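# Place box picture-up and sponge yellow-up on plate

## Task

Put the box on the plate lying flat with its printed picture facing up, and put the sponge on the plate next to the box (no part of it resting on the box) with its yellow face up; at the end the robot must be in contact with neither object.

## Robot and tools

Robot: two arms, left_arm and right_arm, each ending in a five-finger hand (right_arm has a right hand, left_arm a mirrored left hand). Base positions in the scene frame: left_arm (-0.032, +0.251, +0.002) m, right_arm (+0.005, -0.358, +0.050) m, both turned only slightly about z. A post stands behind the arms. Loose objects may occasionally get nudged by outside pushes.

Frames. Scene frame: origin at table-top height midway between the nominal bases, +z up, +x out over the table, left_arm on +y. Fixed cameras and the table use the scene frame. Reported hand poses (end_effector_position in metres, end_effector_quat_wxyz), velocities and wrist-camera poses are in each arm's own base frame. Offsets you send are along the axes of that arm's current Hand target.

Hand point: a point 0.05 m in front of the palm, 0.15 m out from the wrist face. Its +z runs along straight fingers, +y out of the palm, +x across the palm away from the thumb on the right hand (toward the thumb on the left hand). Straight fingers extend 0.06-0.07 m past it along +z and sit 0.06 m behind it along -y. A wrist bracket on the little-finger side can strike things.

Row layout (28 numbers, all in [-1, 1], always all 28 even if one arm moves): left_arm dx, dy, dz, rx, ry, rz; left hand little, ring, middle, index, thumb_bend, thumb_turn, force_limit, speed; then the same 14 for right_arm and its hand. Pose numbers are offsets from the Hand target at the start of the action (not from the previous row), scaled so 1.0 = 0.6 m for dx-dz and 180 degrees for the rotation vector rx-rz. Sending 0 for all six pose numbers asks that arm for nothing new. Finger numbers are absolute targets: +1 open/straight, -1 curled; thumb_turn +1 beside the palm, -1 opposite the fingers. force_limit maps -1..+1 to roughly 0..10 N at the fingertip (0..15 N for the two thumb motors); speed rises linearly from near 0 at -1 to full at +0.48 and stays full up to +1. No hand number means 'unchanged': to keep a hand as it is, resend the last eight numbers actually executed for it (or, before any, its hand_measured six plus hand_force_limit and hand_speed). With the thumb turned in, the hand wraps objects about 0.035-0.065 m thick; thumb tip against index pad can pinch light items up to about 0.08 m. Close slowly (speed -0.94 or below) for a gentle grip.

Tools.
execute_actions(actions, cameras): actions is a list of actions, each a table of up to 15 rows, one row per 1/30 s step; a short table repeats its final row to step 15. Images come back only for an empty list or when cameras names them.
move(target, speed, blend, blocking, cameras): target is one 28-number row or up to 15 rows; every row's pose numbers are offsets from the Hand targets at the move's start (not chained). speed is top path speed in m/s (0.002-4.3, default 0.25; rotation up to twice that in rad/s), one value or one per target. blend in m rounds corners of a list; 0 stops at each target. Paths are straight, ignore obstacles and the other arm, end together, and are cut off after 10 s. blocking=false returns after about 0.5 s while motion continues. Hand numbers of the first row are sent at once; later ones on arrival.
wait(seconds 0-3600, cameras): lets time pass without new commands; a running move goes on.
stop(cameras): brakes a running move.
zoom_image(camera, region [x0,y0,x1,y1], at most 504x504 px) enlarges part of the newest image of cam_head_left, cam_head_right, cam_high, cam_left_wrist or cam_right_wrist.
show_instructions(): shows the reference images.
finished_scene(scene=1): ends the scene permanently.

Results. Each gives per-arm hand pose, Hand target (the last commanded pose after a 40-degree orientation clip; next offsets count from it), joint positions, velocities and torques, and hand readings in motor order: hand_measured (positions on the target scale), hand_stopped_by (moving, target, force, stalled, fault), hand_load_n (fingertip load; near 0 after a grip is lost). A move adds a 'move:' line such as done, off_target, moving, held or fault, plus limits flags (paced = pose clipped, held = steps withheld). Calls with actions also list some intermediate end_effector_position values. Lines like MOTOR HOT or FAULT warn of overheating or stops.

Practical notes. Arms often rest 1-3 cm (sometimes 5) below the command from friction and weight; that is not contact. If a hand settles short, send the remaining distance as a new offset. A blocked arm keeps pushing until commanded back past its hand point. Holding loads or stretched poses heats motors; at 100 °C the arm drops for 30-60 s. Joint ranges: waist ±2.880, shoulder 0-3.142, elbow 0-3.019, wrist pitch -1.693..1.571, wrist yaw ±1.571, wrist roll ±2.094 rad.

Avoid: dropping objects even slightly, releasing moving objects, fast impacts, hard presses, hitting fixed or heavy items, the two hands colliding or one gripping the other, excessive finger load, and anything leaving the table. Before finishing, release and back both hands away so nothing is touched and the result stays put.

Each tool is called after "Request:" as name(argument=value, ...), one argument or row to a line, values as JSON.

Reference images:

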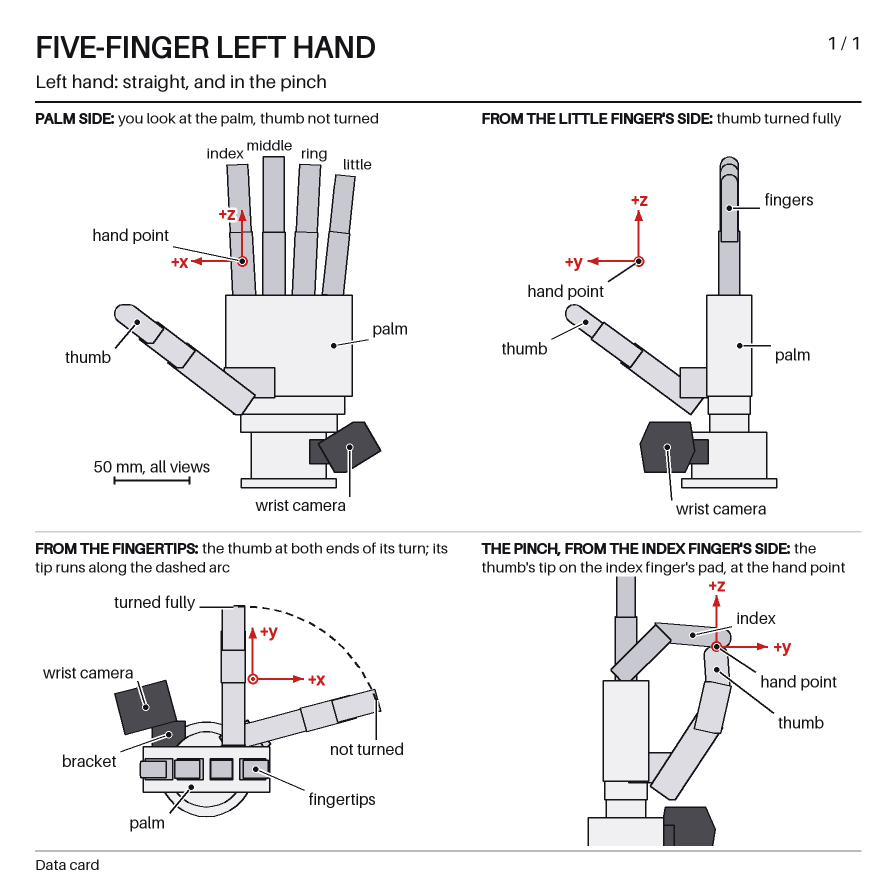

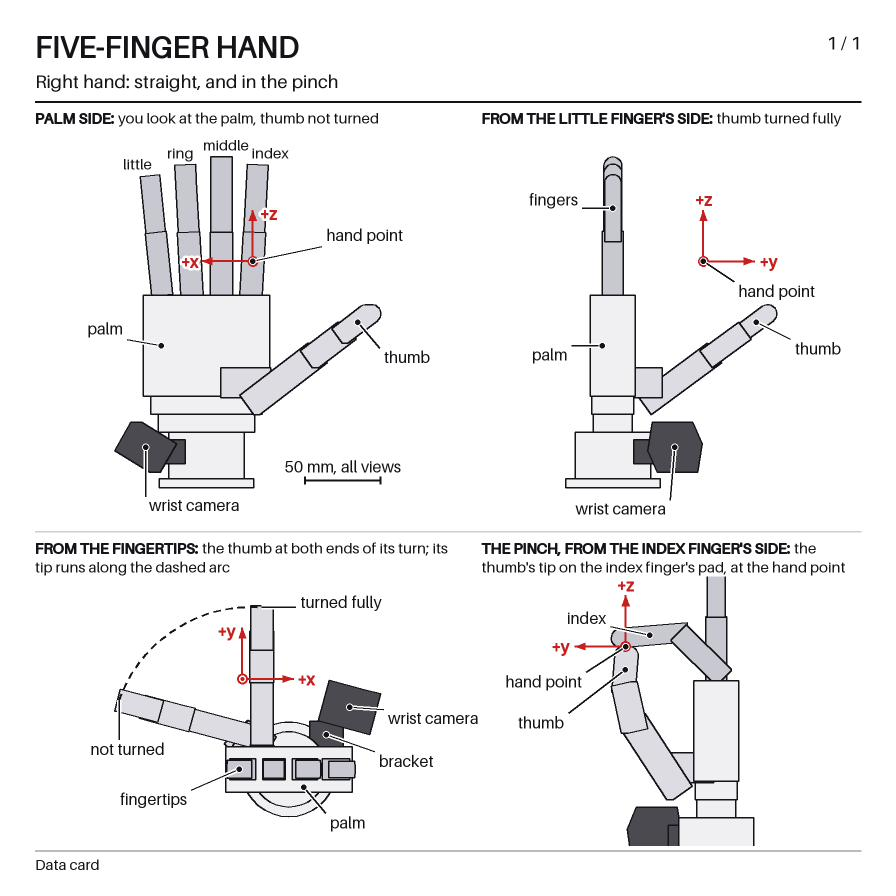

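## Session

Request:
execute_actions(
  actions=[],
)

Scene clock: 0.00 s.
left_arm: end_effector_position=(+0.5602, +0.2282, +0.3577) hand_measured=(+1.000, +1.000, +1.000, +1.000, +1.000, +1.000) hand_load_n=(+0.0, +0.0, +0.0, +0.0, +0.5, +0.0) hand_stopped_by=(target, target, target, target, target, target) hand_force_limit=0.00 hand_speed=-0.80 end_effector_quat_wxyz=(+0.737, +0.183, +0.626, +0.177) | right_arm: end_effector_position=(+0.2146, -0.2155, +0.1888) hand_measured=(+1.000, +1.000, +1.000, +1.000, +1.000, +1.000) hand_load_n=(+0.0, +0.0, +0.0, +0.0, +0.0, +0.0) hand_stopped_by=(target, target, target, target, target, target) hand_force_limit=0.00 hand_speed=-0.80 end_effector_quat_wxyz=(-0.287, +0.654, -0.699, -0.043)
Joint positions: left_arm=[0.436 1.351 0.795 0.724 0.479 2.012] | right_arm=[-1.023 1.436 1.204 -1.565 -0.549 -1.02]
Joint velocities: within noise
Joint torques (N m): no reading
Heat: left arm: hottest waist 28 °C; right arm: hottest shoulder 28 °C.
Hand target: left_arm +0.5633, +0.2296, +0.3677; +0.742, +0.184, +0.619, +0.181 | right_arm +0.2180, -0.2210, +0.1938; -0.286, +0.656, -0.698, -0.034

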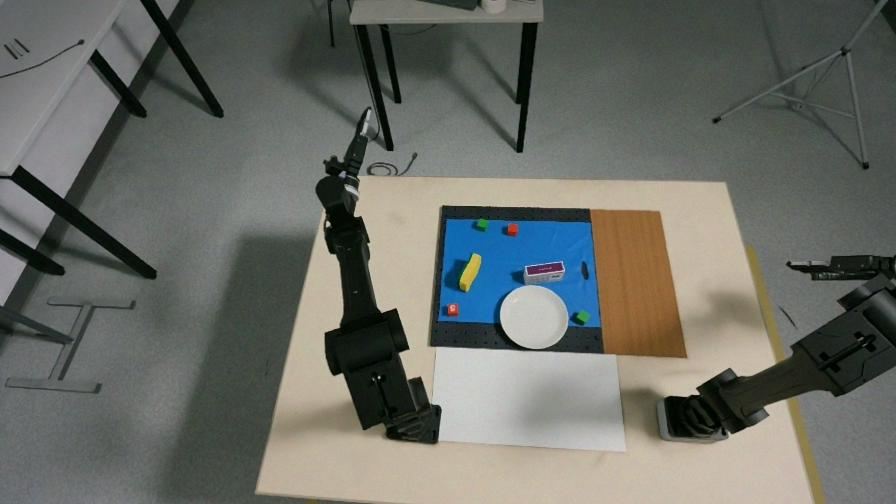

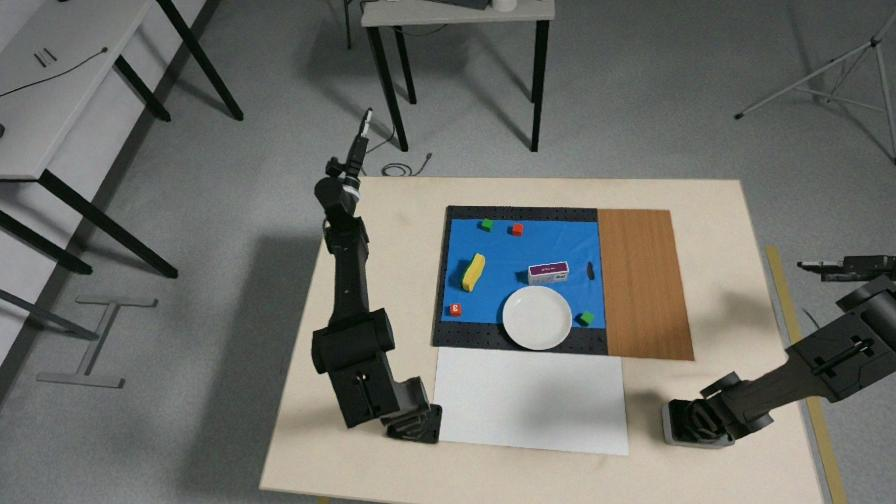

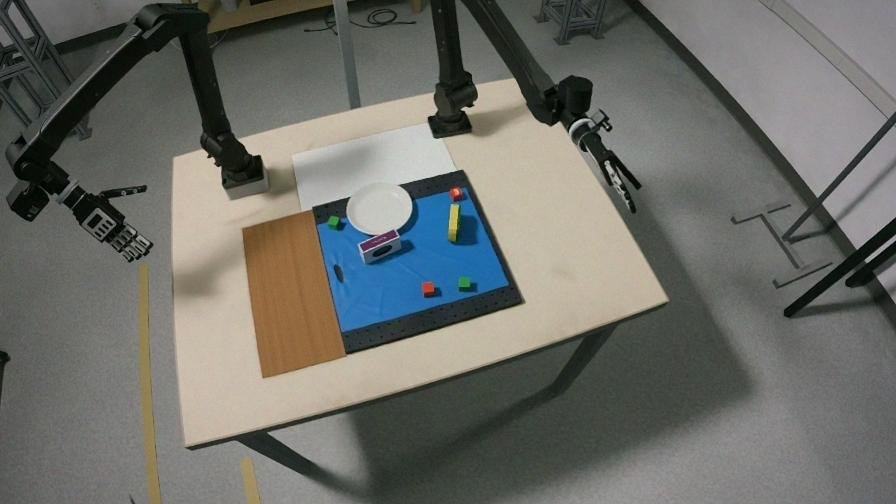

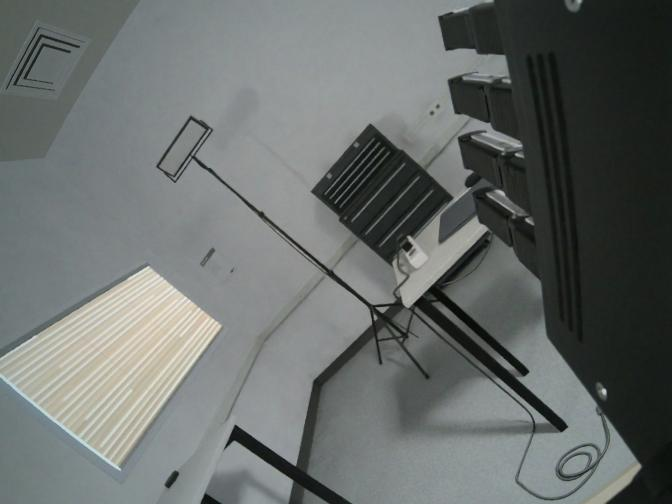

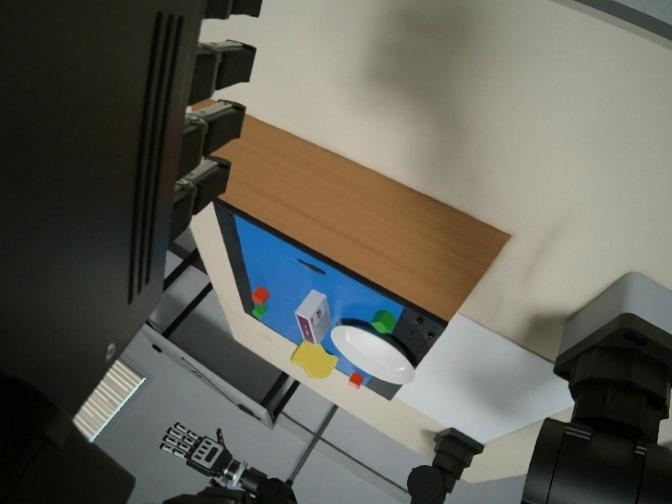

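Request:
zoom_image(
  camera="cam_head_left",
  region=[430, 200, 620, 360],
)

Request:
zoom_image(
  camera="cam_high",
  region=[300, 160, 530, 360],
)

Request:
zoom_image(
  camera="cam_right_wrist",
  region=[220, 250, 440, 420],
)

Request:
zoom_image(
  camera="cam_head_right",
  region=[430, 200, 620, 360],
)

Scaled by 2.653.

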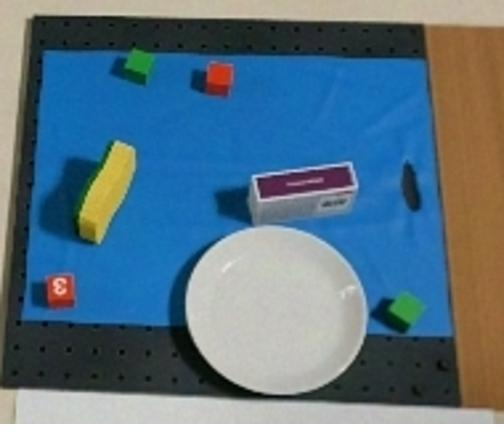

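Scaled by 2.191.

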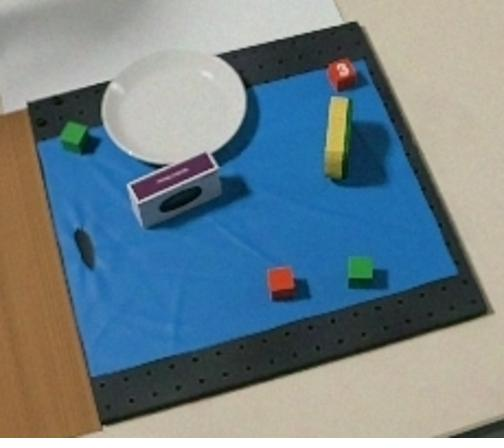

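Scaled by 2.291 from the camera's image (finer frame: 960x720).

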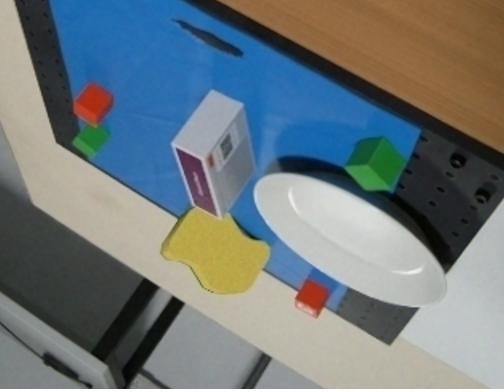

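Scaled by 2.653.

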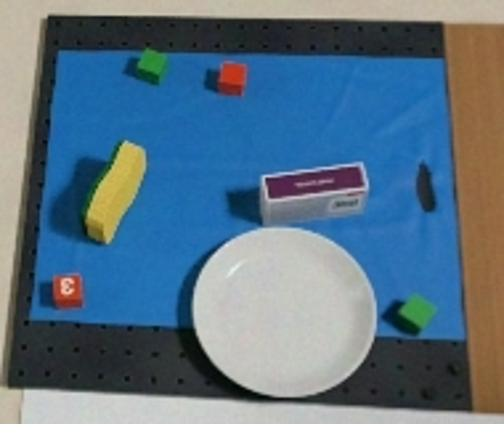

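Request:
zoom_image(
  camera="cam_head_left",
  region=[510, 250, 580, 300],
)

Request:
zoom_image(
  camera="cam_high",
  region=[345, 220, 415, 270],
)

Request:
zoom_image(
  camera="cam_head_left",
  region=[440, 240, 510, 300],
)

Request:
zoom_image(
  camera="cam_high",
  region=[430, 190, 490, 250],
)

Request:
zoom_image(
  camera="cam_right_wrist",
  region=[280, 280, 360, 400],
)

Scaled by 7.200.

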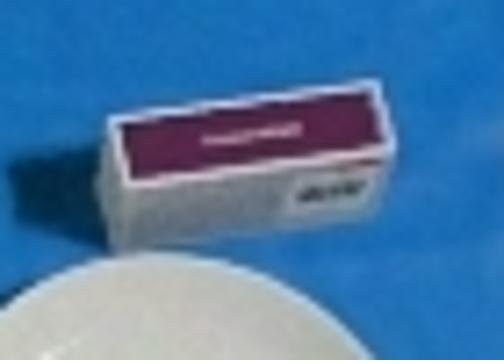

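Scaled by 7.200.

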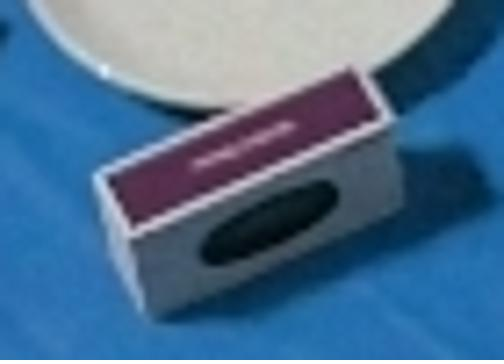

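Scaled by 7.200.

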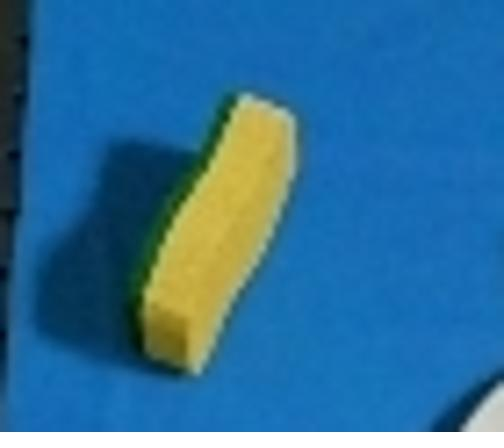

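Scaled by 8.400.

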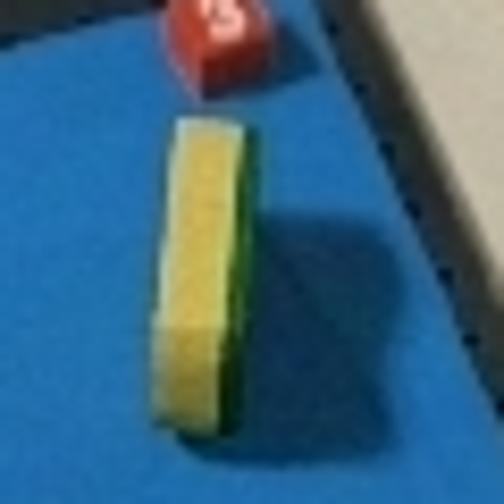

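Scaled by 4.200 from the camera's image (finer frame: 960x720).

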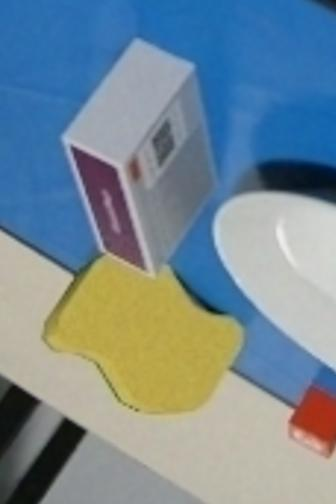

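Request:
move(
  target=[0,0,0,0,0,0,1,1,1,1,1,1,0,-0.8,-0.588,-0.0437,0.2775,0.0055,-0.0736,-0.3762,0.1,0.1,0.1,0.1,0.74,-1,-0.4,0],
  speed=0.3,
  cameras=["cam_head_left","cam_high","cam_right_wrist"],
)

Scene clock: 15.43 s.
left_arm: end_effector_position=(+0.5602, +0.2282, +0.3577) hand_measured=(+1.000, +1.000, +1.000, +1.000, +1.000, +1.000) hand_load_n=(+0.0, +0.0, +0.0, +0.0, +0.0, +0.0) hand_stopped_by=(target, target, target, target, target, target) hand_force_limit=0.00 hand_speed=-0.80 end_effector_quat_wxyz=(+0.737, +0.183, +0.626, +0.177) | right_arm: end_effector_position=(+0.2819, +0.1595, +0.2112) hand_measured=(+0.100, +0.100, +0.100, +0.100, +0.740, -1.000) hand_load_n=(+0.0, +0.0, +0.0, +0.0, +0.0, +0.0) hand_stopped_by=(target, target, target, target, target, target) hand_force_limit=-0.40 hand_speed=0.00 end_effector_quat_wxyz=(-0.331, +0.925, -0.178, +0.053)
Joint positions: left_arm=[0.436 1.351 0.795 0.724 0.479 2.012] | right_arm=[0.262 1.026 0.965 -1.072 -0.543 -0.805]
Joint torques (N m): left_arm=[-0.26 -10.64 11.23 1.8 -0.04 -0.03] | right_arm=[-1.49 -4.37 12.16 1.66 -0.18 0.03]
Heat: left arm: hottest elbow 29 °C; right arm: hottest elbow 29 °C.
Hand target: left_arm +0.5633, +0.2296, +0.3677; +0.742, +0.184, +0.619, +0.181 | right_arm +0.2930, +0.1618, +0.2196; -0.335, +0.923, -0.180, +0.065
Off the commanded pose: left_arm 0.011 m, 1 deg | right_arm 0.014 m, 1 deg.
move: off_target (right_arm)
cam_right_wrist: T_world_to_cam=[[0.01902, -0.76553, -0.64312, 0.25375], [-0.96833, -0.17426, 0.17878, 0.27143], [-0.24893, 0.61935, -0.7446, 0.24842]] pos_world=[0.31985, 0.08769, 0.29964]

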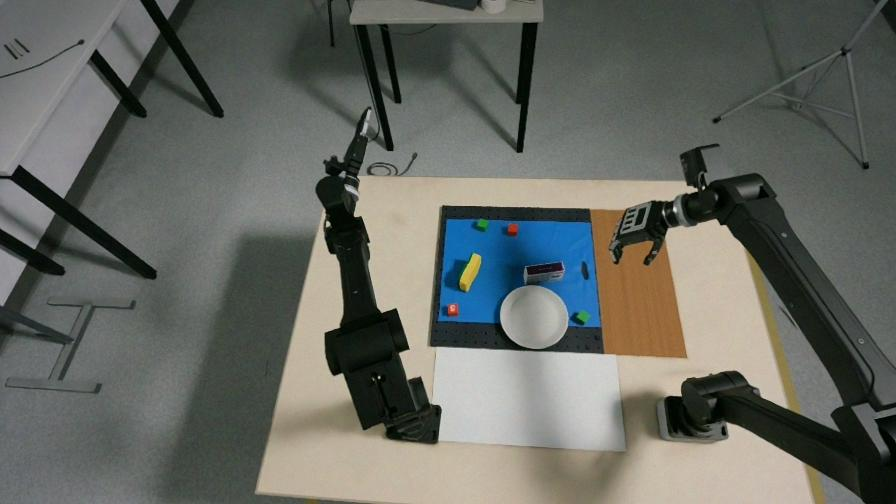

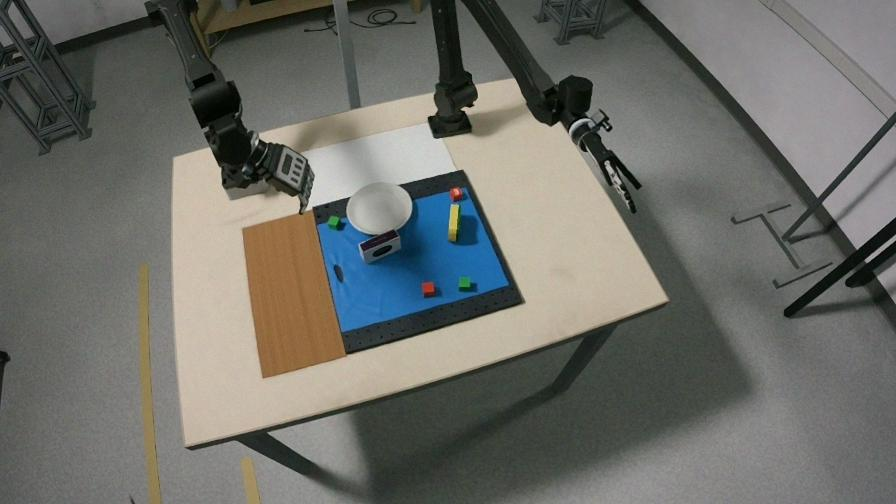

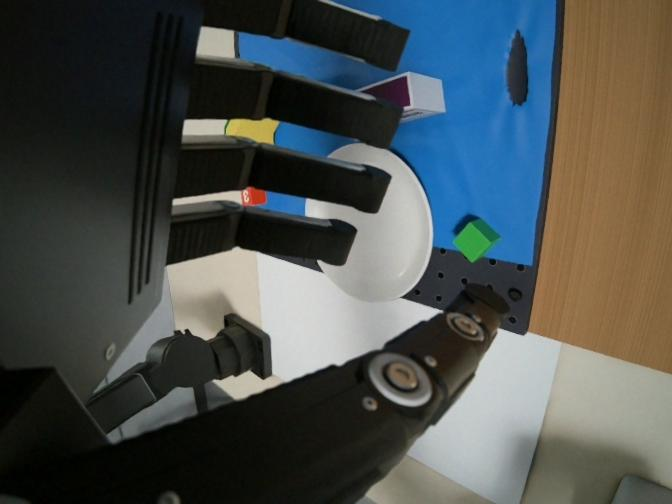

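Request:
move(
  target=[0,0,0,0,0,0,1,1,1,1,1,1,0,-0.8,-0.1416,-0.3751,0.422,0,0,0,0.1,0.1,0.1,0.1,0.74,-1,-0.4,0],
  speed=0.25,
  cameras=["cam_head_left","cam_high","cam_right_wrist"],
)

Scene clock: 17.90 s.
left_arm: end_effector_position=(+0.5602, +0.2282, +0.3577) hand_measured=(+1.000, +1.000, +1.000, +1.000, +1.000, +1.000) hand_load_n=(+0.0, +0.0, +0.0, +0.0, +0.0, -0.5) hand_stopped_by=(target, target, target, target, target, target) hand_force_limit=0.00 hand_speed=-0.80 end_effector_quat_wxyz=(+0.737, +0.183, +0.626, +0.177) | right_arm: end_effector_position=(+0.3239, +0.4865, +0.1483) hand_measured=(+0.100, +0.100, +0.100, +0.100, +0.740, -1.000) hand_load_n=(+0.0, +0.0, +0.0, +0.0, +0.0, +0.0) hand_stopped_by=(target, target, target, target, target, target) hand_force_limit=-0.40 hand_speed=0.00 end_effector_quat_wxyz=(-0.315, +0.931, -0.177, +0.053)
Joint positions: left_arm=[0.436 1.351 0.795 0.724 0.479 2.012] | right_arm=[0.894 1.638 1.361 -0.669 -0.191 -0.238]
Joint torques (N m): left_arm=[-0.03 -10.52 11.17 1.83 -0.05 -0.03] | right_arm=[-1.61 -12.86 14.87 1.63 0.11 0.07]
Heat: left arm: hottest elbow 29 °C; right arm: hottest elbow 29 °C.
Hand target: left_arm +0.5633, +0.2296, +0.3677; +0.742, +0.184, +0.619, +0.181 | right_arm +0.3400, +0.5044, +0.1701; -0.335, +0.923, -0.179, +0.065
Off the commanded pose: left_arm 0.011 m, 1 deg | right_arm 0.032 m, 3 deg.
move: off_target (right_arm)
cam_right_wrist: T_world_to_cam=[[0.01662, -0.78694, -0.6168, 0.47025], [-0.96695, -0.16962, 0.19037, 0.37599], [-0.25443, 0.59325, -0.76375, 0.02684]] pos_world=[0.36258, 0.41791, 0.23897]

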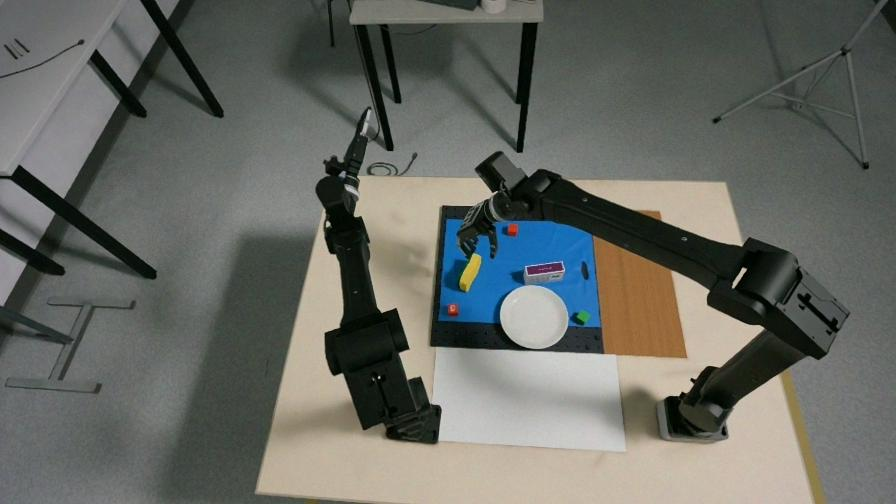

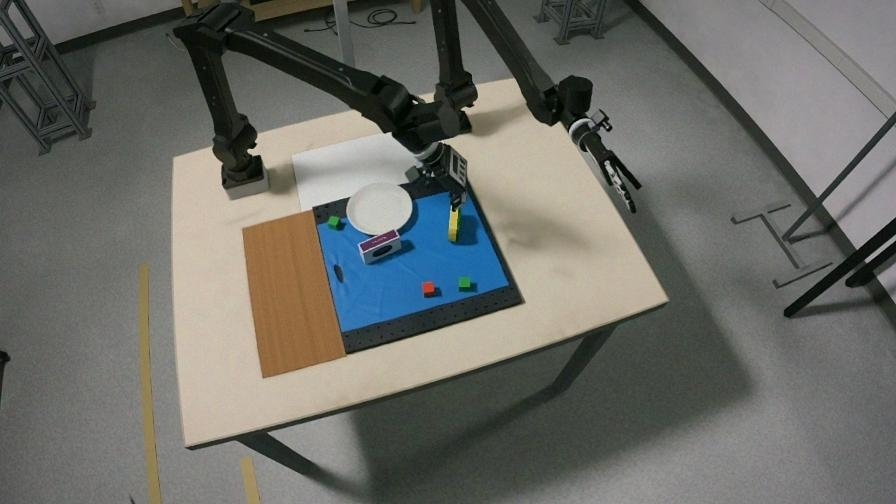

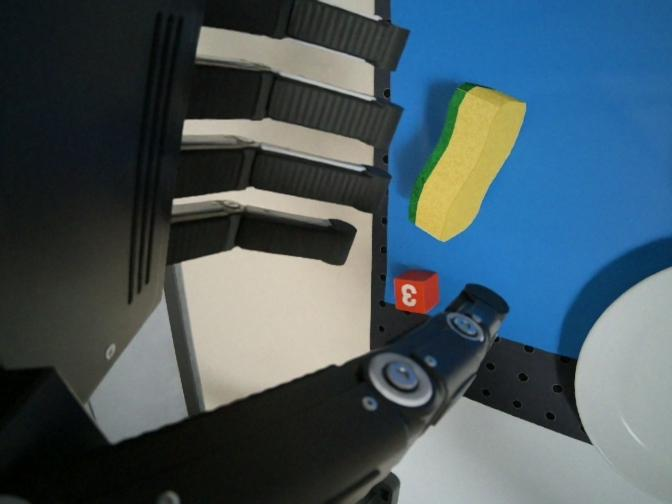

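Request:
zoom_image(
  camera="cam_right_wrist",
  region=[380, 60, 560, 260],
)

Scaled by 2.520 from the camera's image (finer frame: 960x720).

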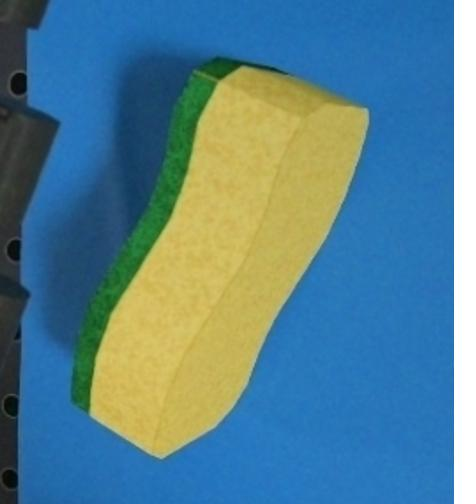

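Request:
move(
  target=[0,0,0,0,0,0,1,1,1,1,1,1,0,-0.8,0.0138,0.0265,0.1585,0.014,0,0,0.1,0.1,0.1,0.1,0.74,-1,-0.4,0],
  speed=0.15,
  cameras=["cam_high","cam_right_wrist"],
)

Scene clock: 20.17 s.
left_arm: end_effector_position=(+0.5602, +0.2282, +0.3577) hand_measured=(+1.000, +1.000, +1.000, +1.000, +1.000, +1.000) hand_load_n=(+0.0, +0.0, +0.0, +0.0, +0.0, +0.0) hand_stopped_by=(target, target, target, target, target, target) hand_force_limit=0.00 hand_speed=-0.80 end_effector_quat_wxyz=(+0.737, +0.183, +0.626, +0.177) | right_arm: end_effector_position=(+0.3548, +0.5264, +0.0700) hand_measured=(+0.100, +0.100, +0.100, +0.100, +0.740, -1.000) hand_load_n=(+0.0, +0.0, +0.0, +0.0, +0.0, +0.0) hand_stopped_by=(target, target, target, target, target, target) hand_force_limit=-0.40 hand_speed=0.00 end_effector_quat_wxyz=(-0.333, +0.923, -0.180, +0.061)
Joint positions: left_arm=[0.436 1.351 0.795 0.724 0.479 2.012] | right_arm=[0.894 1.811 1.361 -0.452 -0.191 -0.224]
Joint torques (N m): left_arm=[-0.09 -10.58 11.25 1.81 -0.04 -0.01] | right_arm=[-1.03 -14.92 13.24 2.21 -0.11 0.02]
Heat: left arm: hottest elbow 29 °C; right arm: hottest elbow 30 °C.
Hand target: left_arm +0.5633, +0.2296, +0.3677; +0.742, +0.184, +0.619, +0.181 | right_arm +0.3659, +0.5466, +0.0870; -0.355, +0.915, -0.178, +0.069
Off the commanded pose: left_arm 0.011 m, 1 deg | right_arm 0.029 m, 3 deg.
move: off_target (right_arm)
cam_right_wrist: T_world_to_cam=[[0.02081, -0.76344, -0.64554, 0.44092], [-0.97228, -0.16588, 0.16482, 0.42917], [-0.23291, 0.62421, -0.74573, -0.07398]] pos_world=[0.39087, 0.45398, 0.15873]

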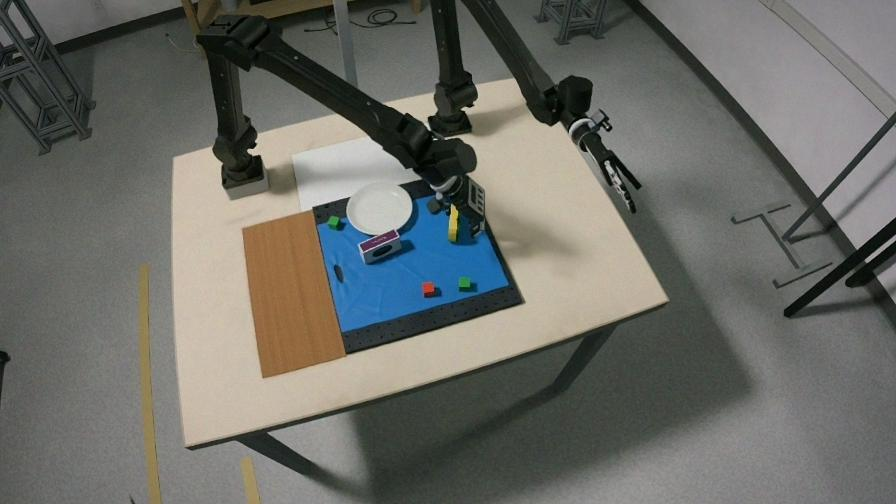

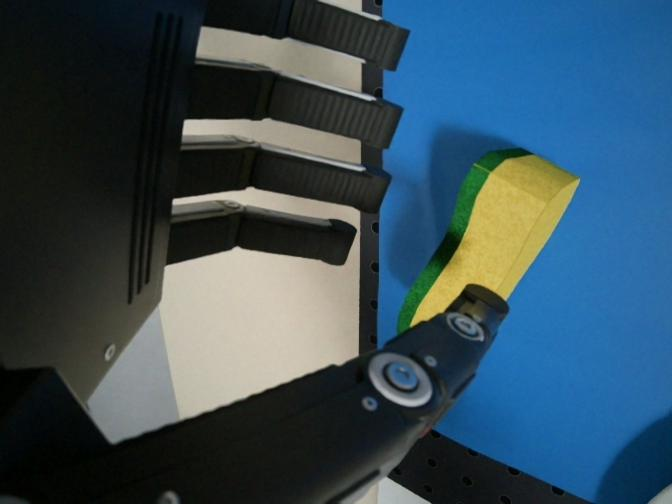

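Request:
zoom_image(
  camera="cam_right_wrist",
  region=[380, 120, 600, 350],
)

Scaled by 2.191 from the camera's image (finer frame: 960x720).

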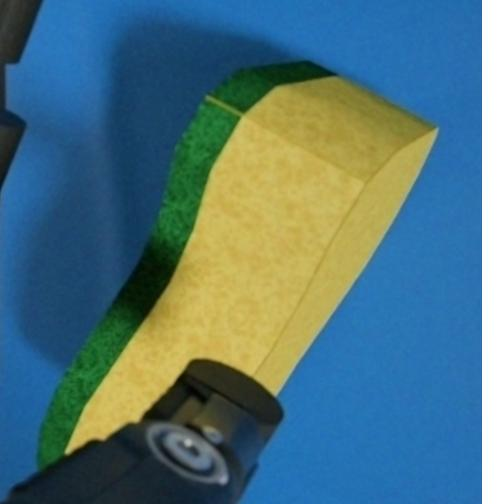

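Request:
move(
  target=[0,0,0,0,0,0,1,1,1,1,1,1,0,-0.8,-0.0233,0.0858,0.0667,0,0,0,0.1,0.1,0.1,0.1,0.74,-1,-0.4,0],
  speed=0.08,
  cameras=["cam_high","cam_head_left","cam_right_wrist"],
)

Scene clock: 22.43 s.
left_arm: end_effector_position=(+0.5602, +0.2282, +0.3577) hand_measured=(+1.000, +1.000, +1.000, +1.000, +1.000, +1.000) hand_load_n=(+0.0, +0.0, +0.0, +0.0, +0.0, +0.0) hand_stopped_by=(target, target, target, target, target, target) hand_force_limit=0.00 hand_speed=-0.80 end_effector_quat_wxyz=(+0.737, +0.183, +0.626, +0.177) | right_arm: end_effector_position=(+0.3549, +0.5422, +0.0388) hand_measured=(+0.100, +0.100, +0.100, +0.100, +0.740, -1.000) hand_load_n=(+0.0, +0.5, -0.5, +0.0, +0.0, -0.5) hand_stopped_by=(target, target, target, target, target, target) hand_force_limit=-0.40 hand_speed=0.00 end_effector_quat_wxyz=(-0.364, +0.912, -0.175, +0.074)
Joint positions: left_arm=[0.436 1.351 0.795 0.724 0.479 2.012] | right_arm=[0.91 1.85 1.3 -0.278 -0.185 -0.21]
Joint torques (N m): left_arm=[-0.09 -10.64 11.29 1.81 -0.04 -0.03] | right_arm=[-0.73 -14.33 8.4 2.22 0.15 0.03]
Heat: left arm: hottest elbow 30 °C; right arm: hottest elbow 30 °C.
Hand target: left_arm +0.5633, +0.2296, +0.3677; +0.742, +0.184, +0.619, +0.181 | right_arm +0.3489, +0.5417, +0.0227; -0.356, +0.915, -0.178, +0.069
Off the commanded pose: left_arm 0.011 m, 1 deg | right_arm 0.017 m, 1 deg.
move: off_target (right_arm)
cam_right_wrist: T_world_to_cam=[[0.04772, -0.72469, -0.68742, 0.40391], [-0.97785, -0.17432, 0.11589, 0.44555], [-0.20381, 0.66666, -0.71696, -0.14162]] pos_world=[0.38754, 0.46479, 0.12449]
Images, in order (width x height): cam_head_left 896x504, cam_high 896x504, cam_right_wrist 672x504.

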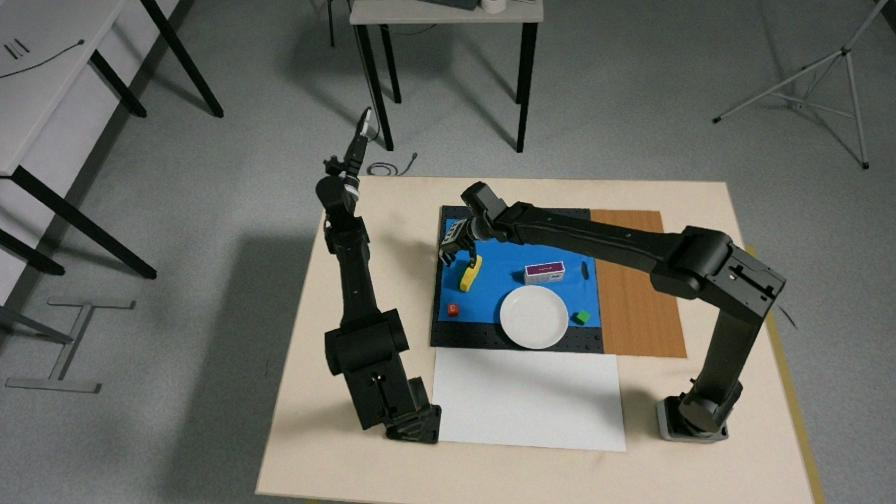

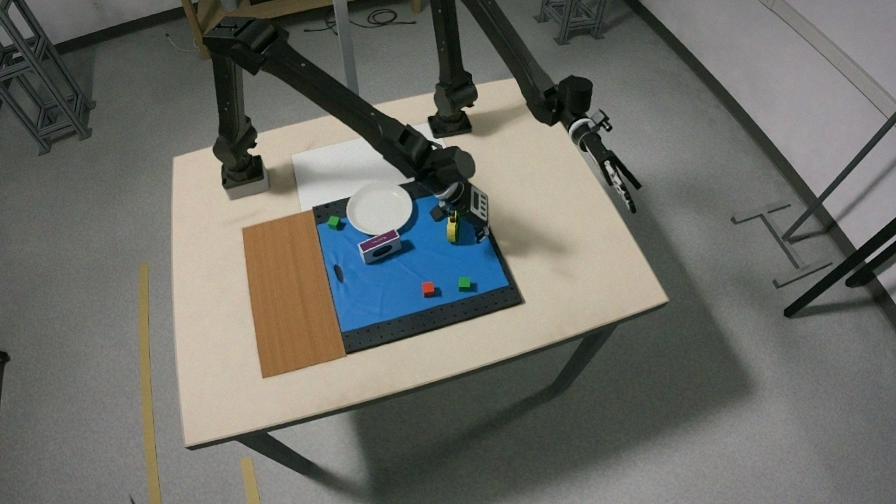

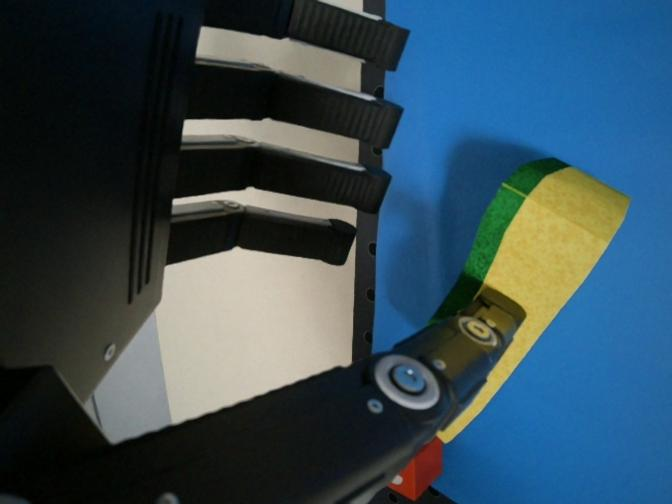

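Request:
move(
  target=[0,0,0,0,0,0,1,1,1,1,1,1,0,-0.8,0.0045,-0.0642,-0.0865,0,0,0,0.1,0.1,0.1,0.1,0.74,-1,-0.4,0],
  speed=0.12,
  cameras=["cam_high","cam_right_wrist"],
)

Request:
zoom_image(
  camera="cam_right_wrist",
  region=[320, 120, 640, 440],
)

Request:
zoom_image(
  camera="cam_high",
  region=[400, 150, 520, 270],
)

Scene clock: 25.07 s.
left_arm: end_effector_position=(+0.5602, +0.2282, +0.3577) hand_measured=(+1.000, +1.000, +1.000, +1.000, +1.000, +1.000) hand_load_n=(+0.0, +0.0, +0.0, +0.0, +0.0, +0.0) hand_stopped_by=(target, target, target, target, target, target) hand_force_limit=0.00 hand_speed=-0.80 end_effector_quat_wxyz=(+0.737, +0.183, +0.626, +0.177) | right_arm: end_effector_position=(+0.3392, +0.5220, +0.0634) hand_measured=(+0.100, +0.100, +0.100, +0.100, +0.740, -1.000) hand_load_n=(+0.0, +0.0, +0.0, +0.0, +0.0, +0.0) hand_stopped_by=(target, target, target, target, target, target) hand_force_limit=-0.40 hand_speed=0.00 end_effector_quat_wxyz=(-0.338, +0.922, -0.180, +0.061)
Joint positions: left_arm=[0.436 1.351 0.795 0.724 0.479 2.012] | right_arm=[0.91 1.785 1.3 -0.406 -0.185 -0.209]
Joint torques (N m): left_arm=[-0.09 -10.34 11.22 1.8 -0.04 -0.02] | right_arm=[-1.44 -15.79 12.62 1.25 -0.08 -0.04]
Heat: left arm: hottest elbow 30 °C; right arm: hottest elbow 30 °C.
Hand target: left_arm +0.5633, +0.2296, +0.3677; +0.742, +0.184, +0.619, +0.181 | right_arm +0.3489, +0.5345, +0.0871; -0.356, +0.915, -0.178, +0.069
Off the commanded pose: left_arm 0.011 m, 1 deg | right_arm 0.028 m, 2 deg.
move: off_target (right_arm)
cam_right_wrist: T_world_to_cam=[[0.02179, -0.75753, -0.65244, 0.43075], [-0.97256, -0.16725, 0.1617, 0.41533], [-0.23161, 0.63102, -0.74039, -0.08413]] pos_world=[0.37506, 0.44885, 0.15159]

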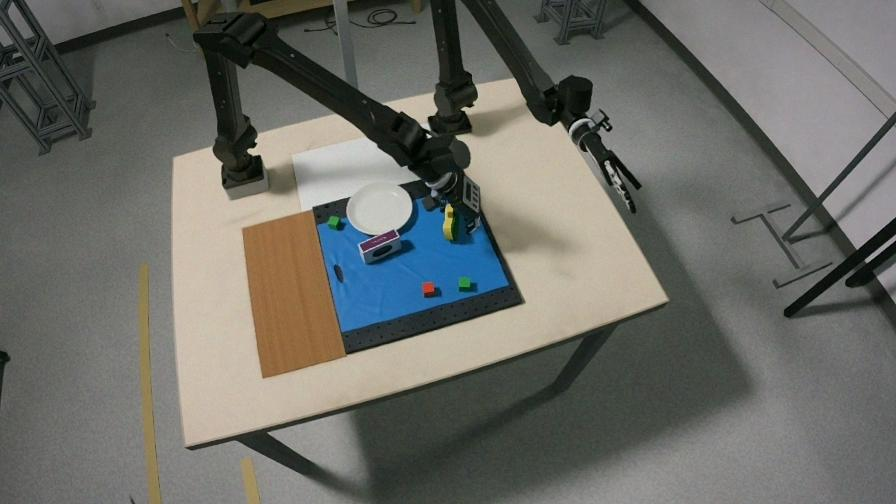

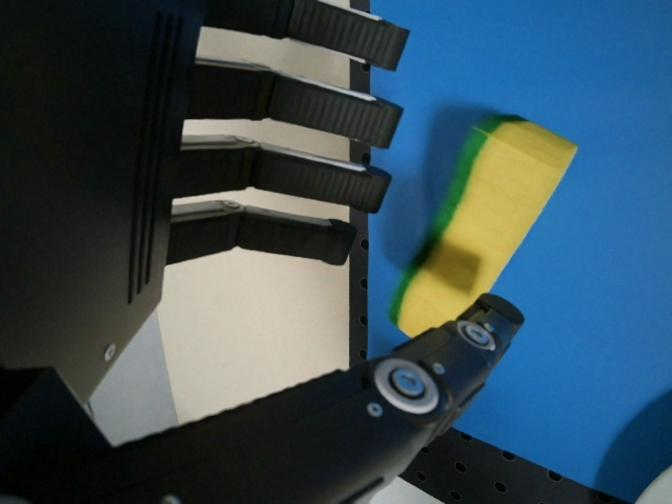

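Scaled by 1.575 from the camera's image (finer frame: 960x720).

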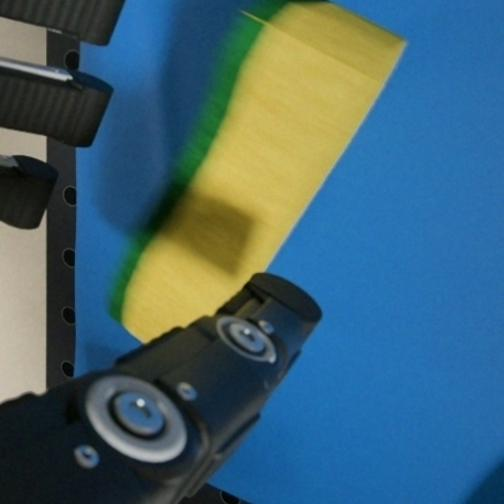

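Scaled by 4.200.

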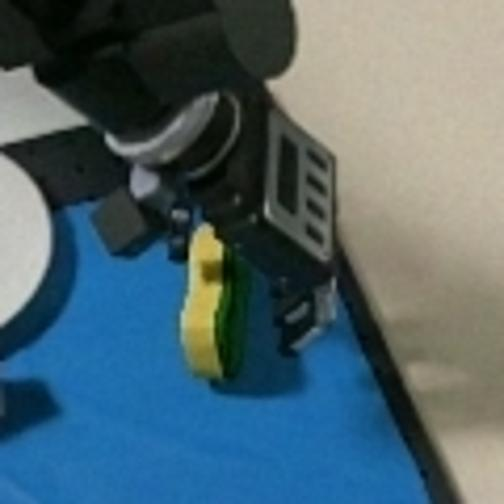

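Request:
wait(
  seconds=0.5,
  cameras=["cam_head_left","cam_high","cam_right_wrist"],
)

Request:
zoom_image(
  camera="cam_high",
  region=[400, 150, 520, 270],
)

Request:
zoom_image(
  camera="cam_right_wrist",
  region=[320, 60, 640, 380],
)

Request:
zoom_image(
  camera="cam_head_left",
  region=[430, 230, 520, 320],
)

Scene clock: 25.70 s.
left_arm: end_effector_position=(+0.5602, +0.2282, +0.3577) hand_measured=(+1.000, +1.000, +1.000, +1.000, +1.000, +1.000) hand_load_n=(+0.0, +0.0, +0.0, +0.0, +0.0, +0.0) hand_stopped_by=(target, target, target, target, target, target) hand_force_limit=0.00 hand_speed=-0.80 end_effector_quat_wxyz=(+0.737, +0.183, +0.626, +0.177) | right_arm: end_effector_position=(+0.3392, +0.5220, +0.0634) hand_measured=(+0.100, +0.100, +0.100, +0.100, +0.740, -1.000) hand_load_n=(+0.0, +0.0, +0.0, +0.0, +0.0, +0.0) hand_stopped_by=(target, target, target, target, target, target) hand_force_limit=-0.40 hand_speed=0.00 end_effector_quat_wxyz=(-0.338, +0.922, -0.180, +0.061)
Joint positions: left_arm=[0.436 1.351 0.795 0.724 0.479 2.012] | right_arm=[0.91 1.785 1.3 -0.406 -0.185 -0.209]
Joint torques (N m): left_arm=[-0.09 -10.4 11.23 1.77 -0.06 -0.01] | right_arm=[-1.44 -15.79 12.63 1.2 -0.08 -0.04]
Heat: left arm: hottest elbow 30 °C; right arm: hottest elbow 30 °C.
Hand target: left_arm +0.5633, +0.2296, +0.3677; +0.742, +0.184, +0.619, +0.181 | right_arm +0.3489, +0.5345, +0.0871; -0.356, +0.915, -0.178, +0.069
Off the commanded pose: left_arm 0.011 m, 1 deg | right_arm 0.028 m, 2 deg.
wait: 0.50 s; at rest by 0.03 s
cam_right_wrist: T_world_to_cam=[[0.02179, -0.75753, -0.65244, 0.43075], [-0.97256, -0.16725, 0.1617, 0.41533], [-0.23161, 0.63102, -0.74039, -0.08413]] pos_world=[0.37506, 0.44885, 0.15159]

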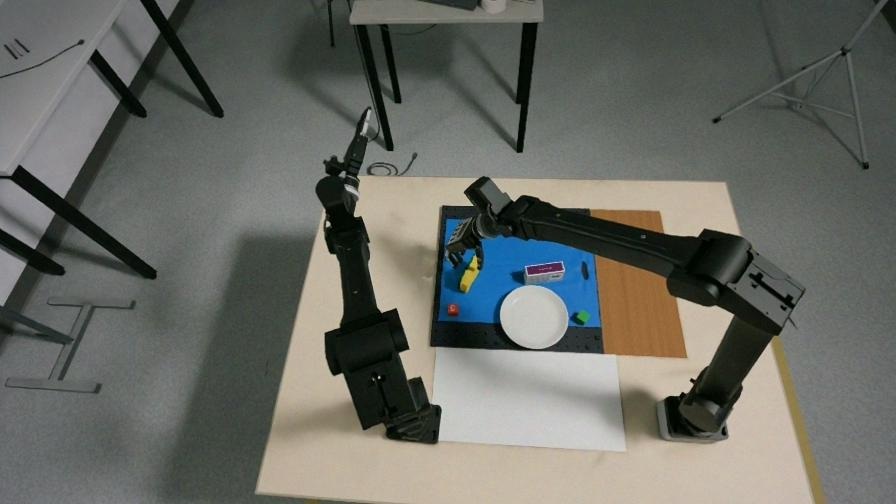

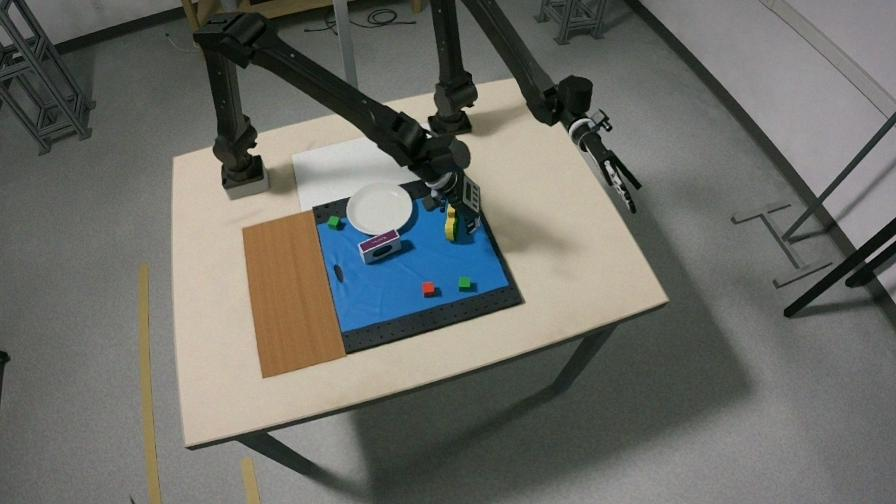

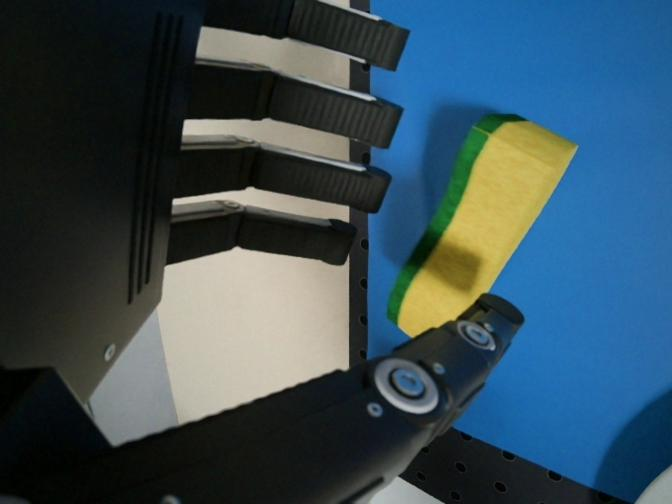

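Scaled by 4.200.

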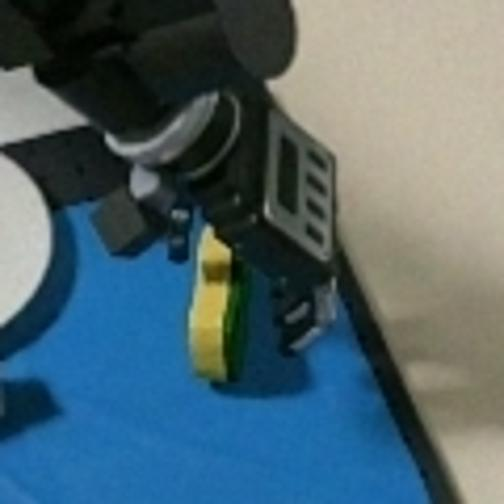

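Scaled by 1.575 from the camera's image (finer frame: 960x720).

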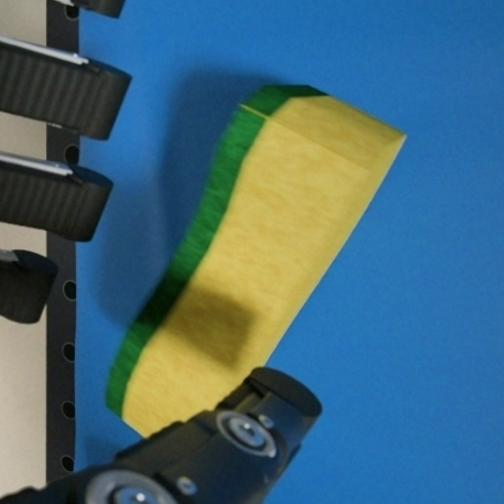

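Scaled by 5.600.

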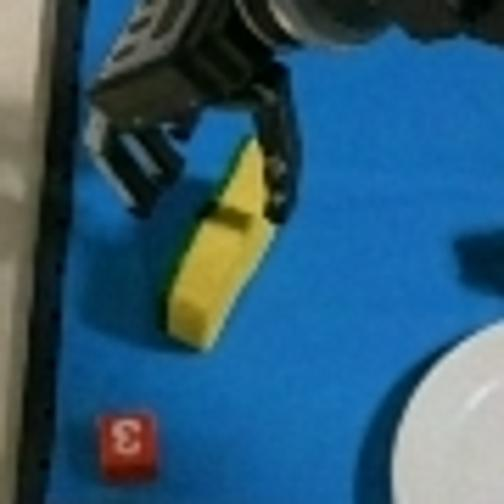

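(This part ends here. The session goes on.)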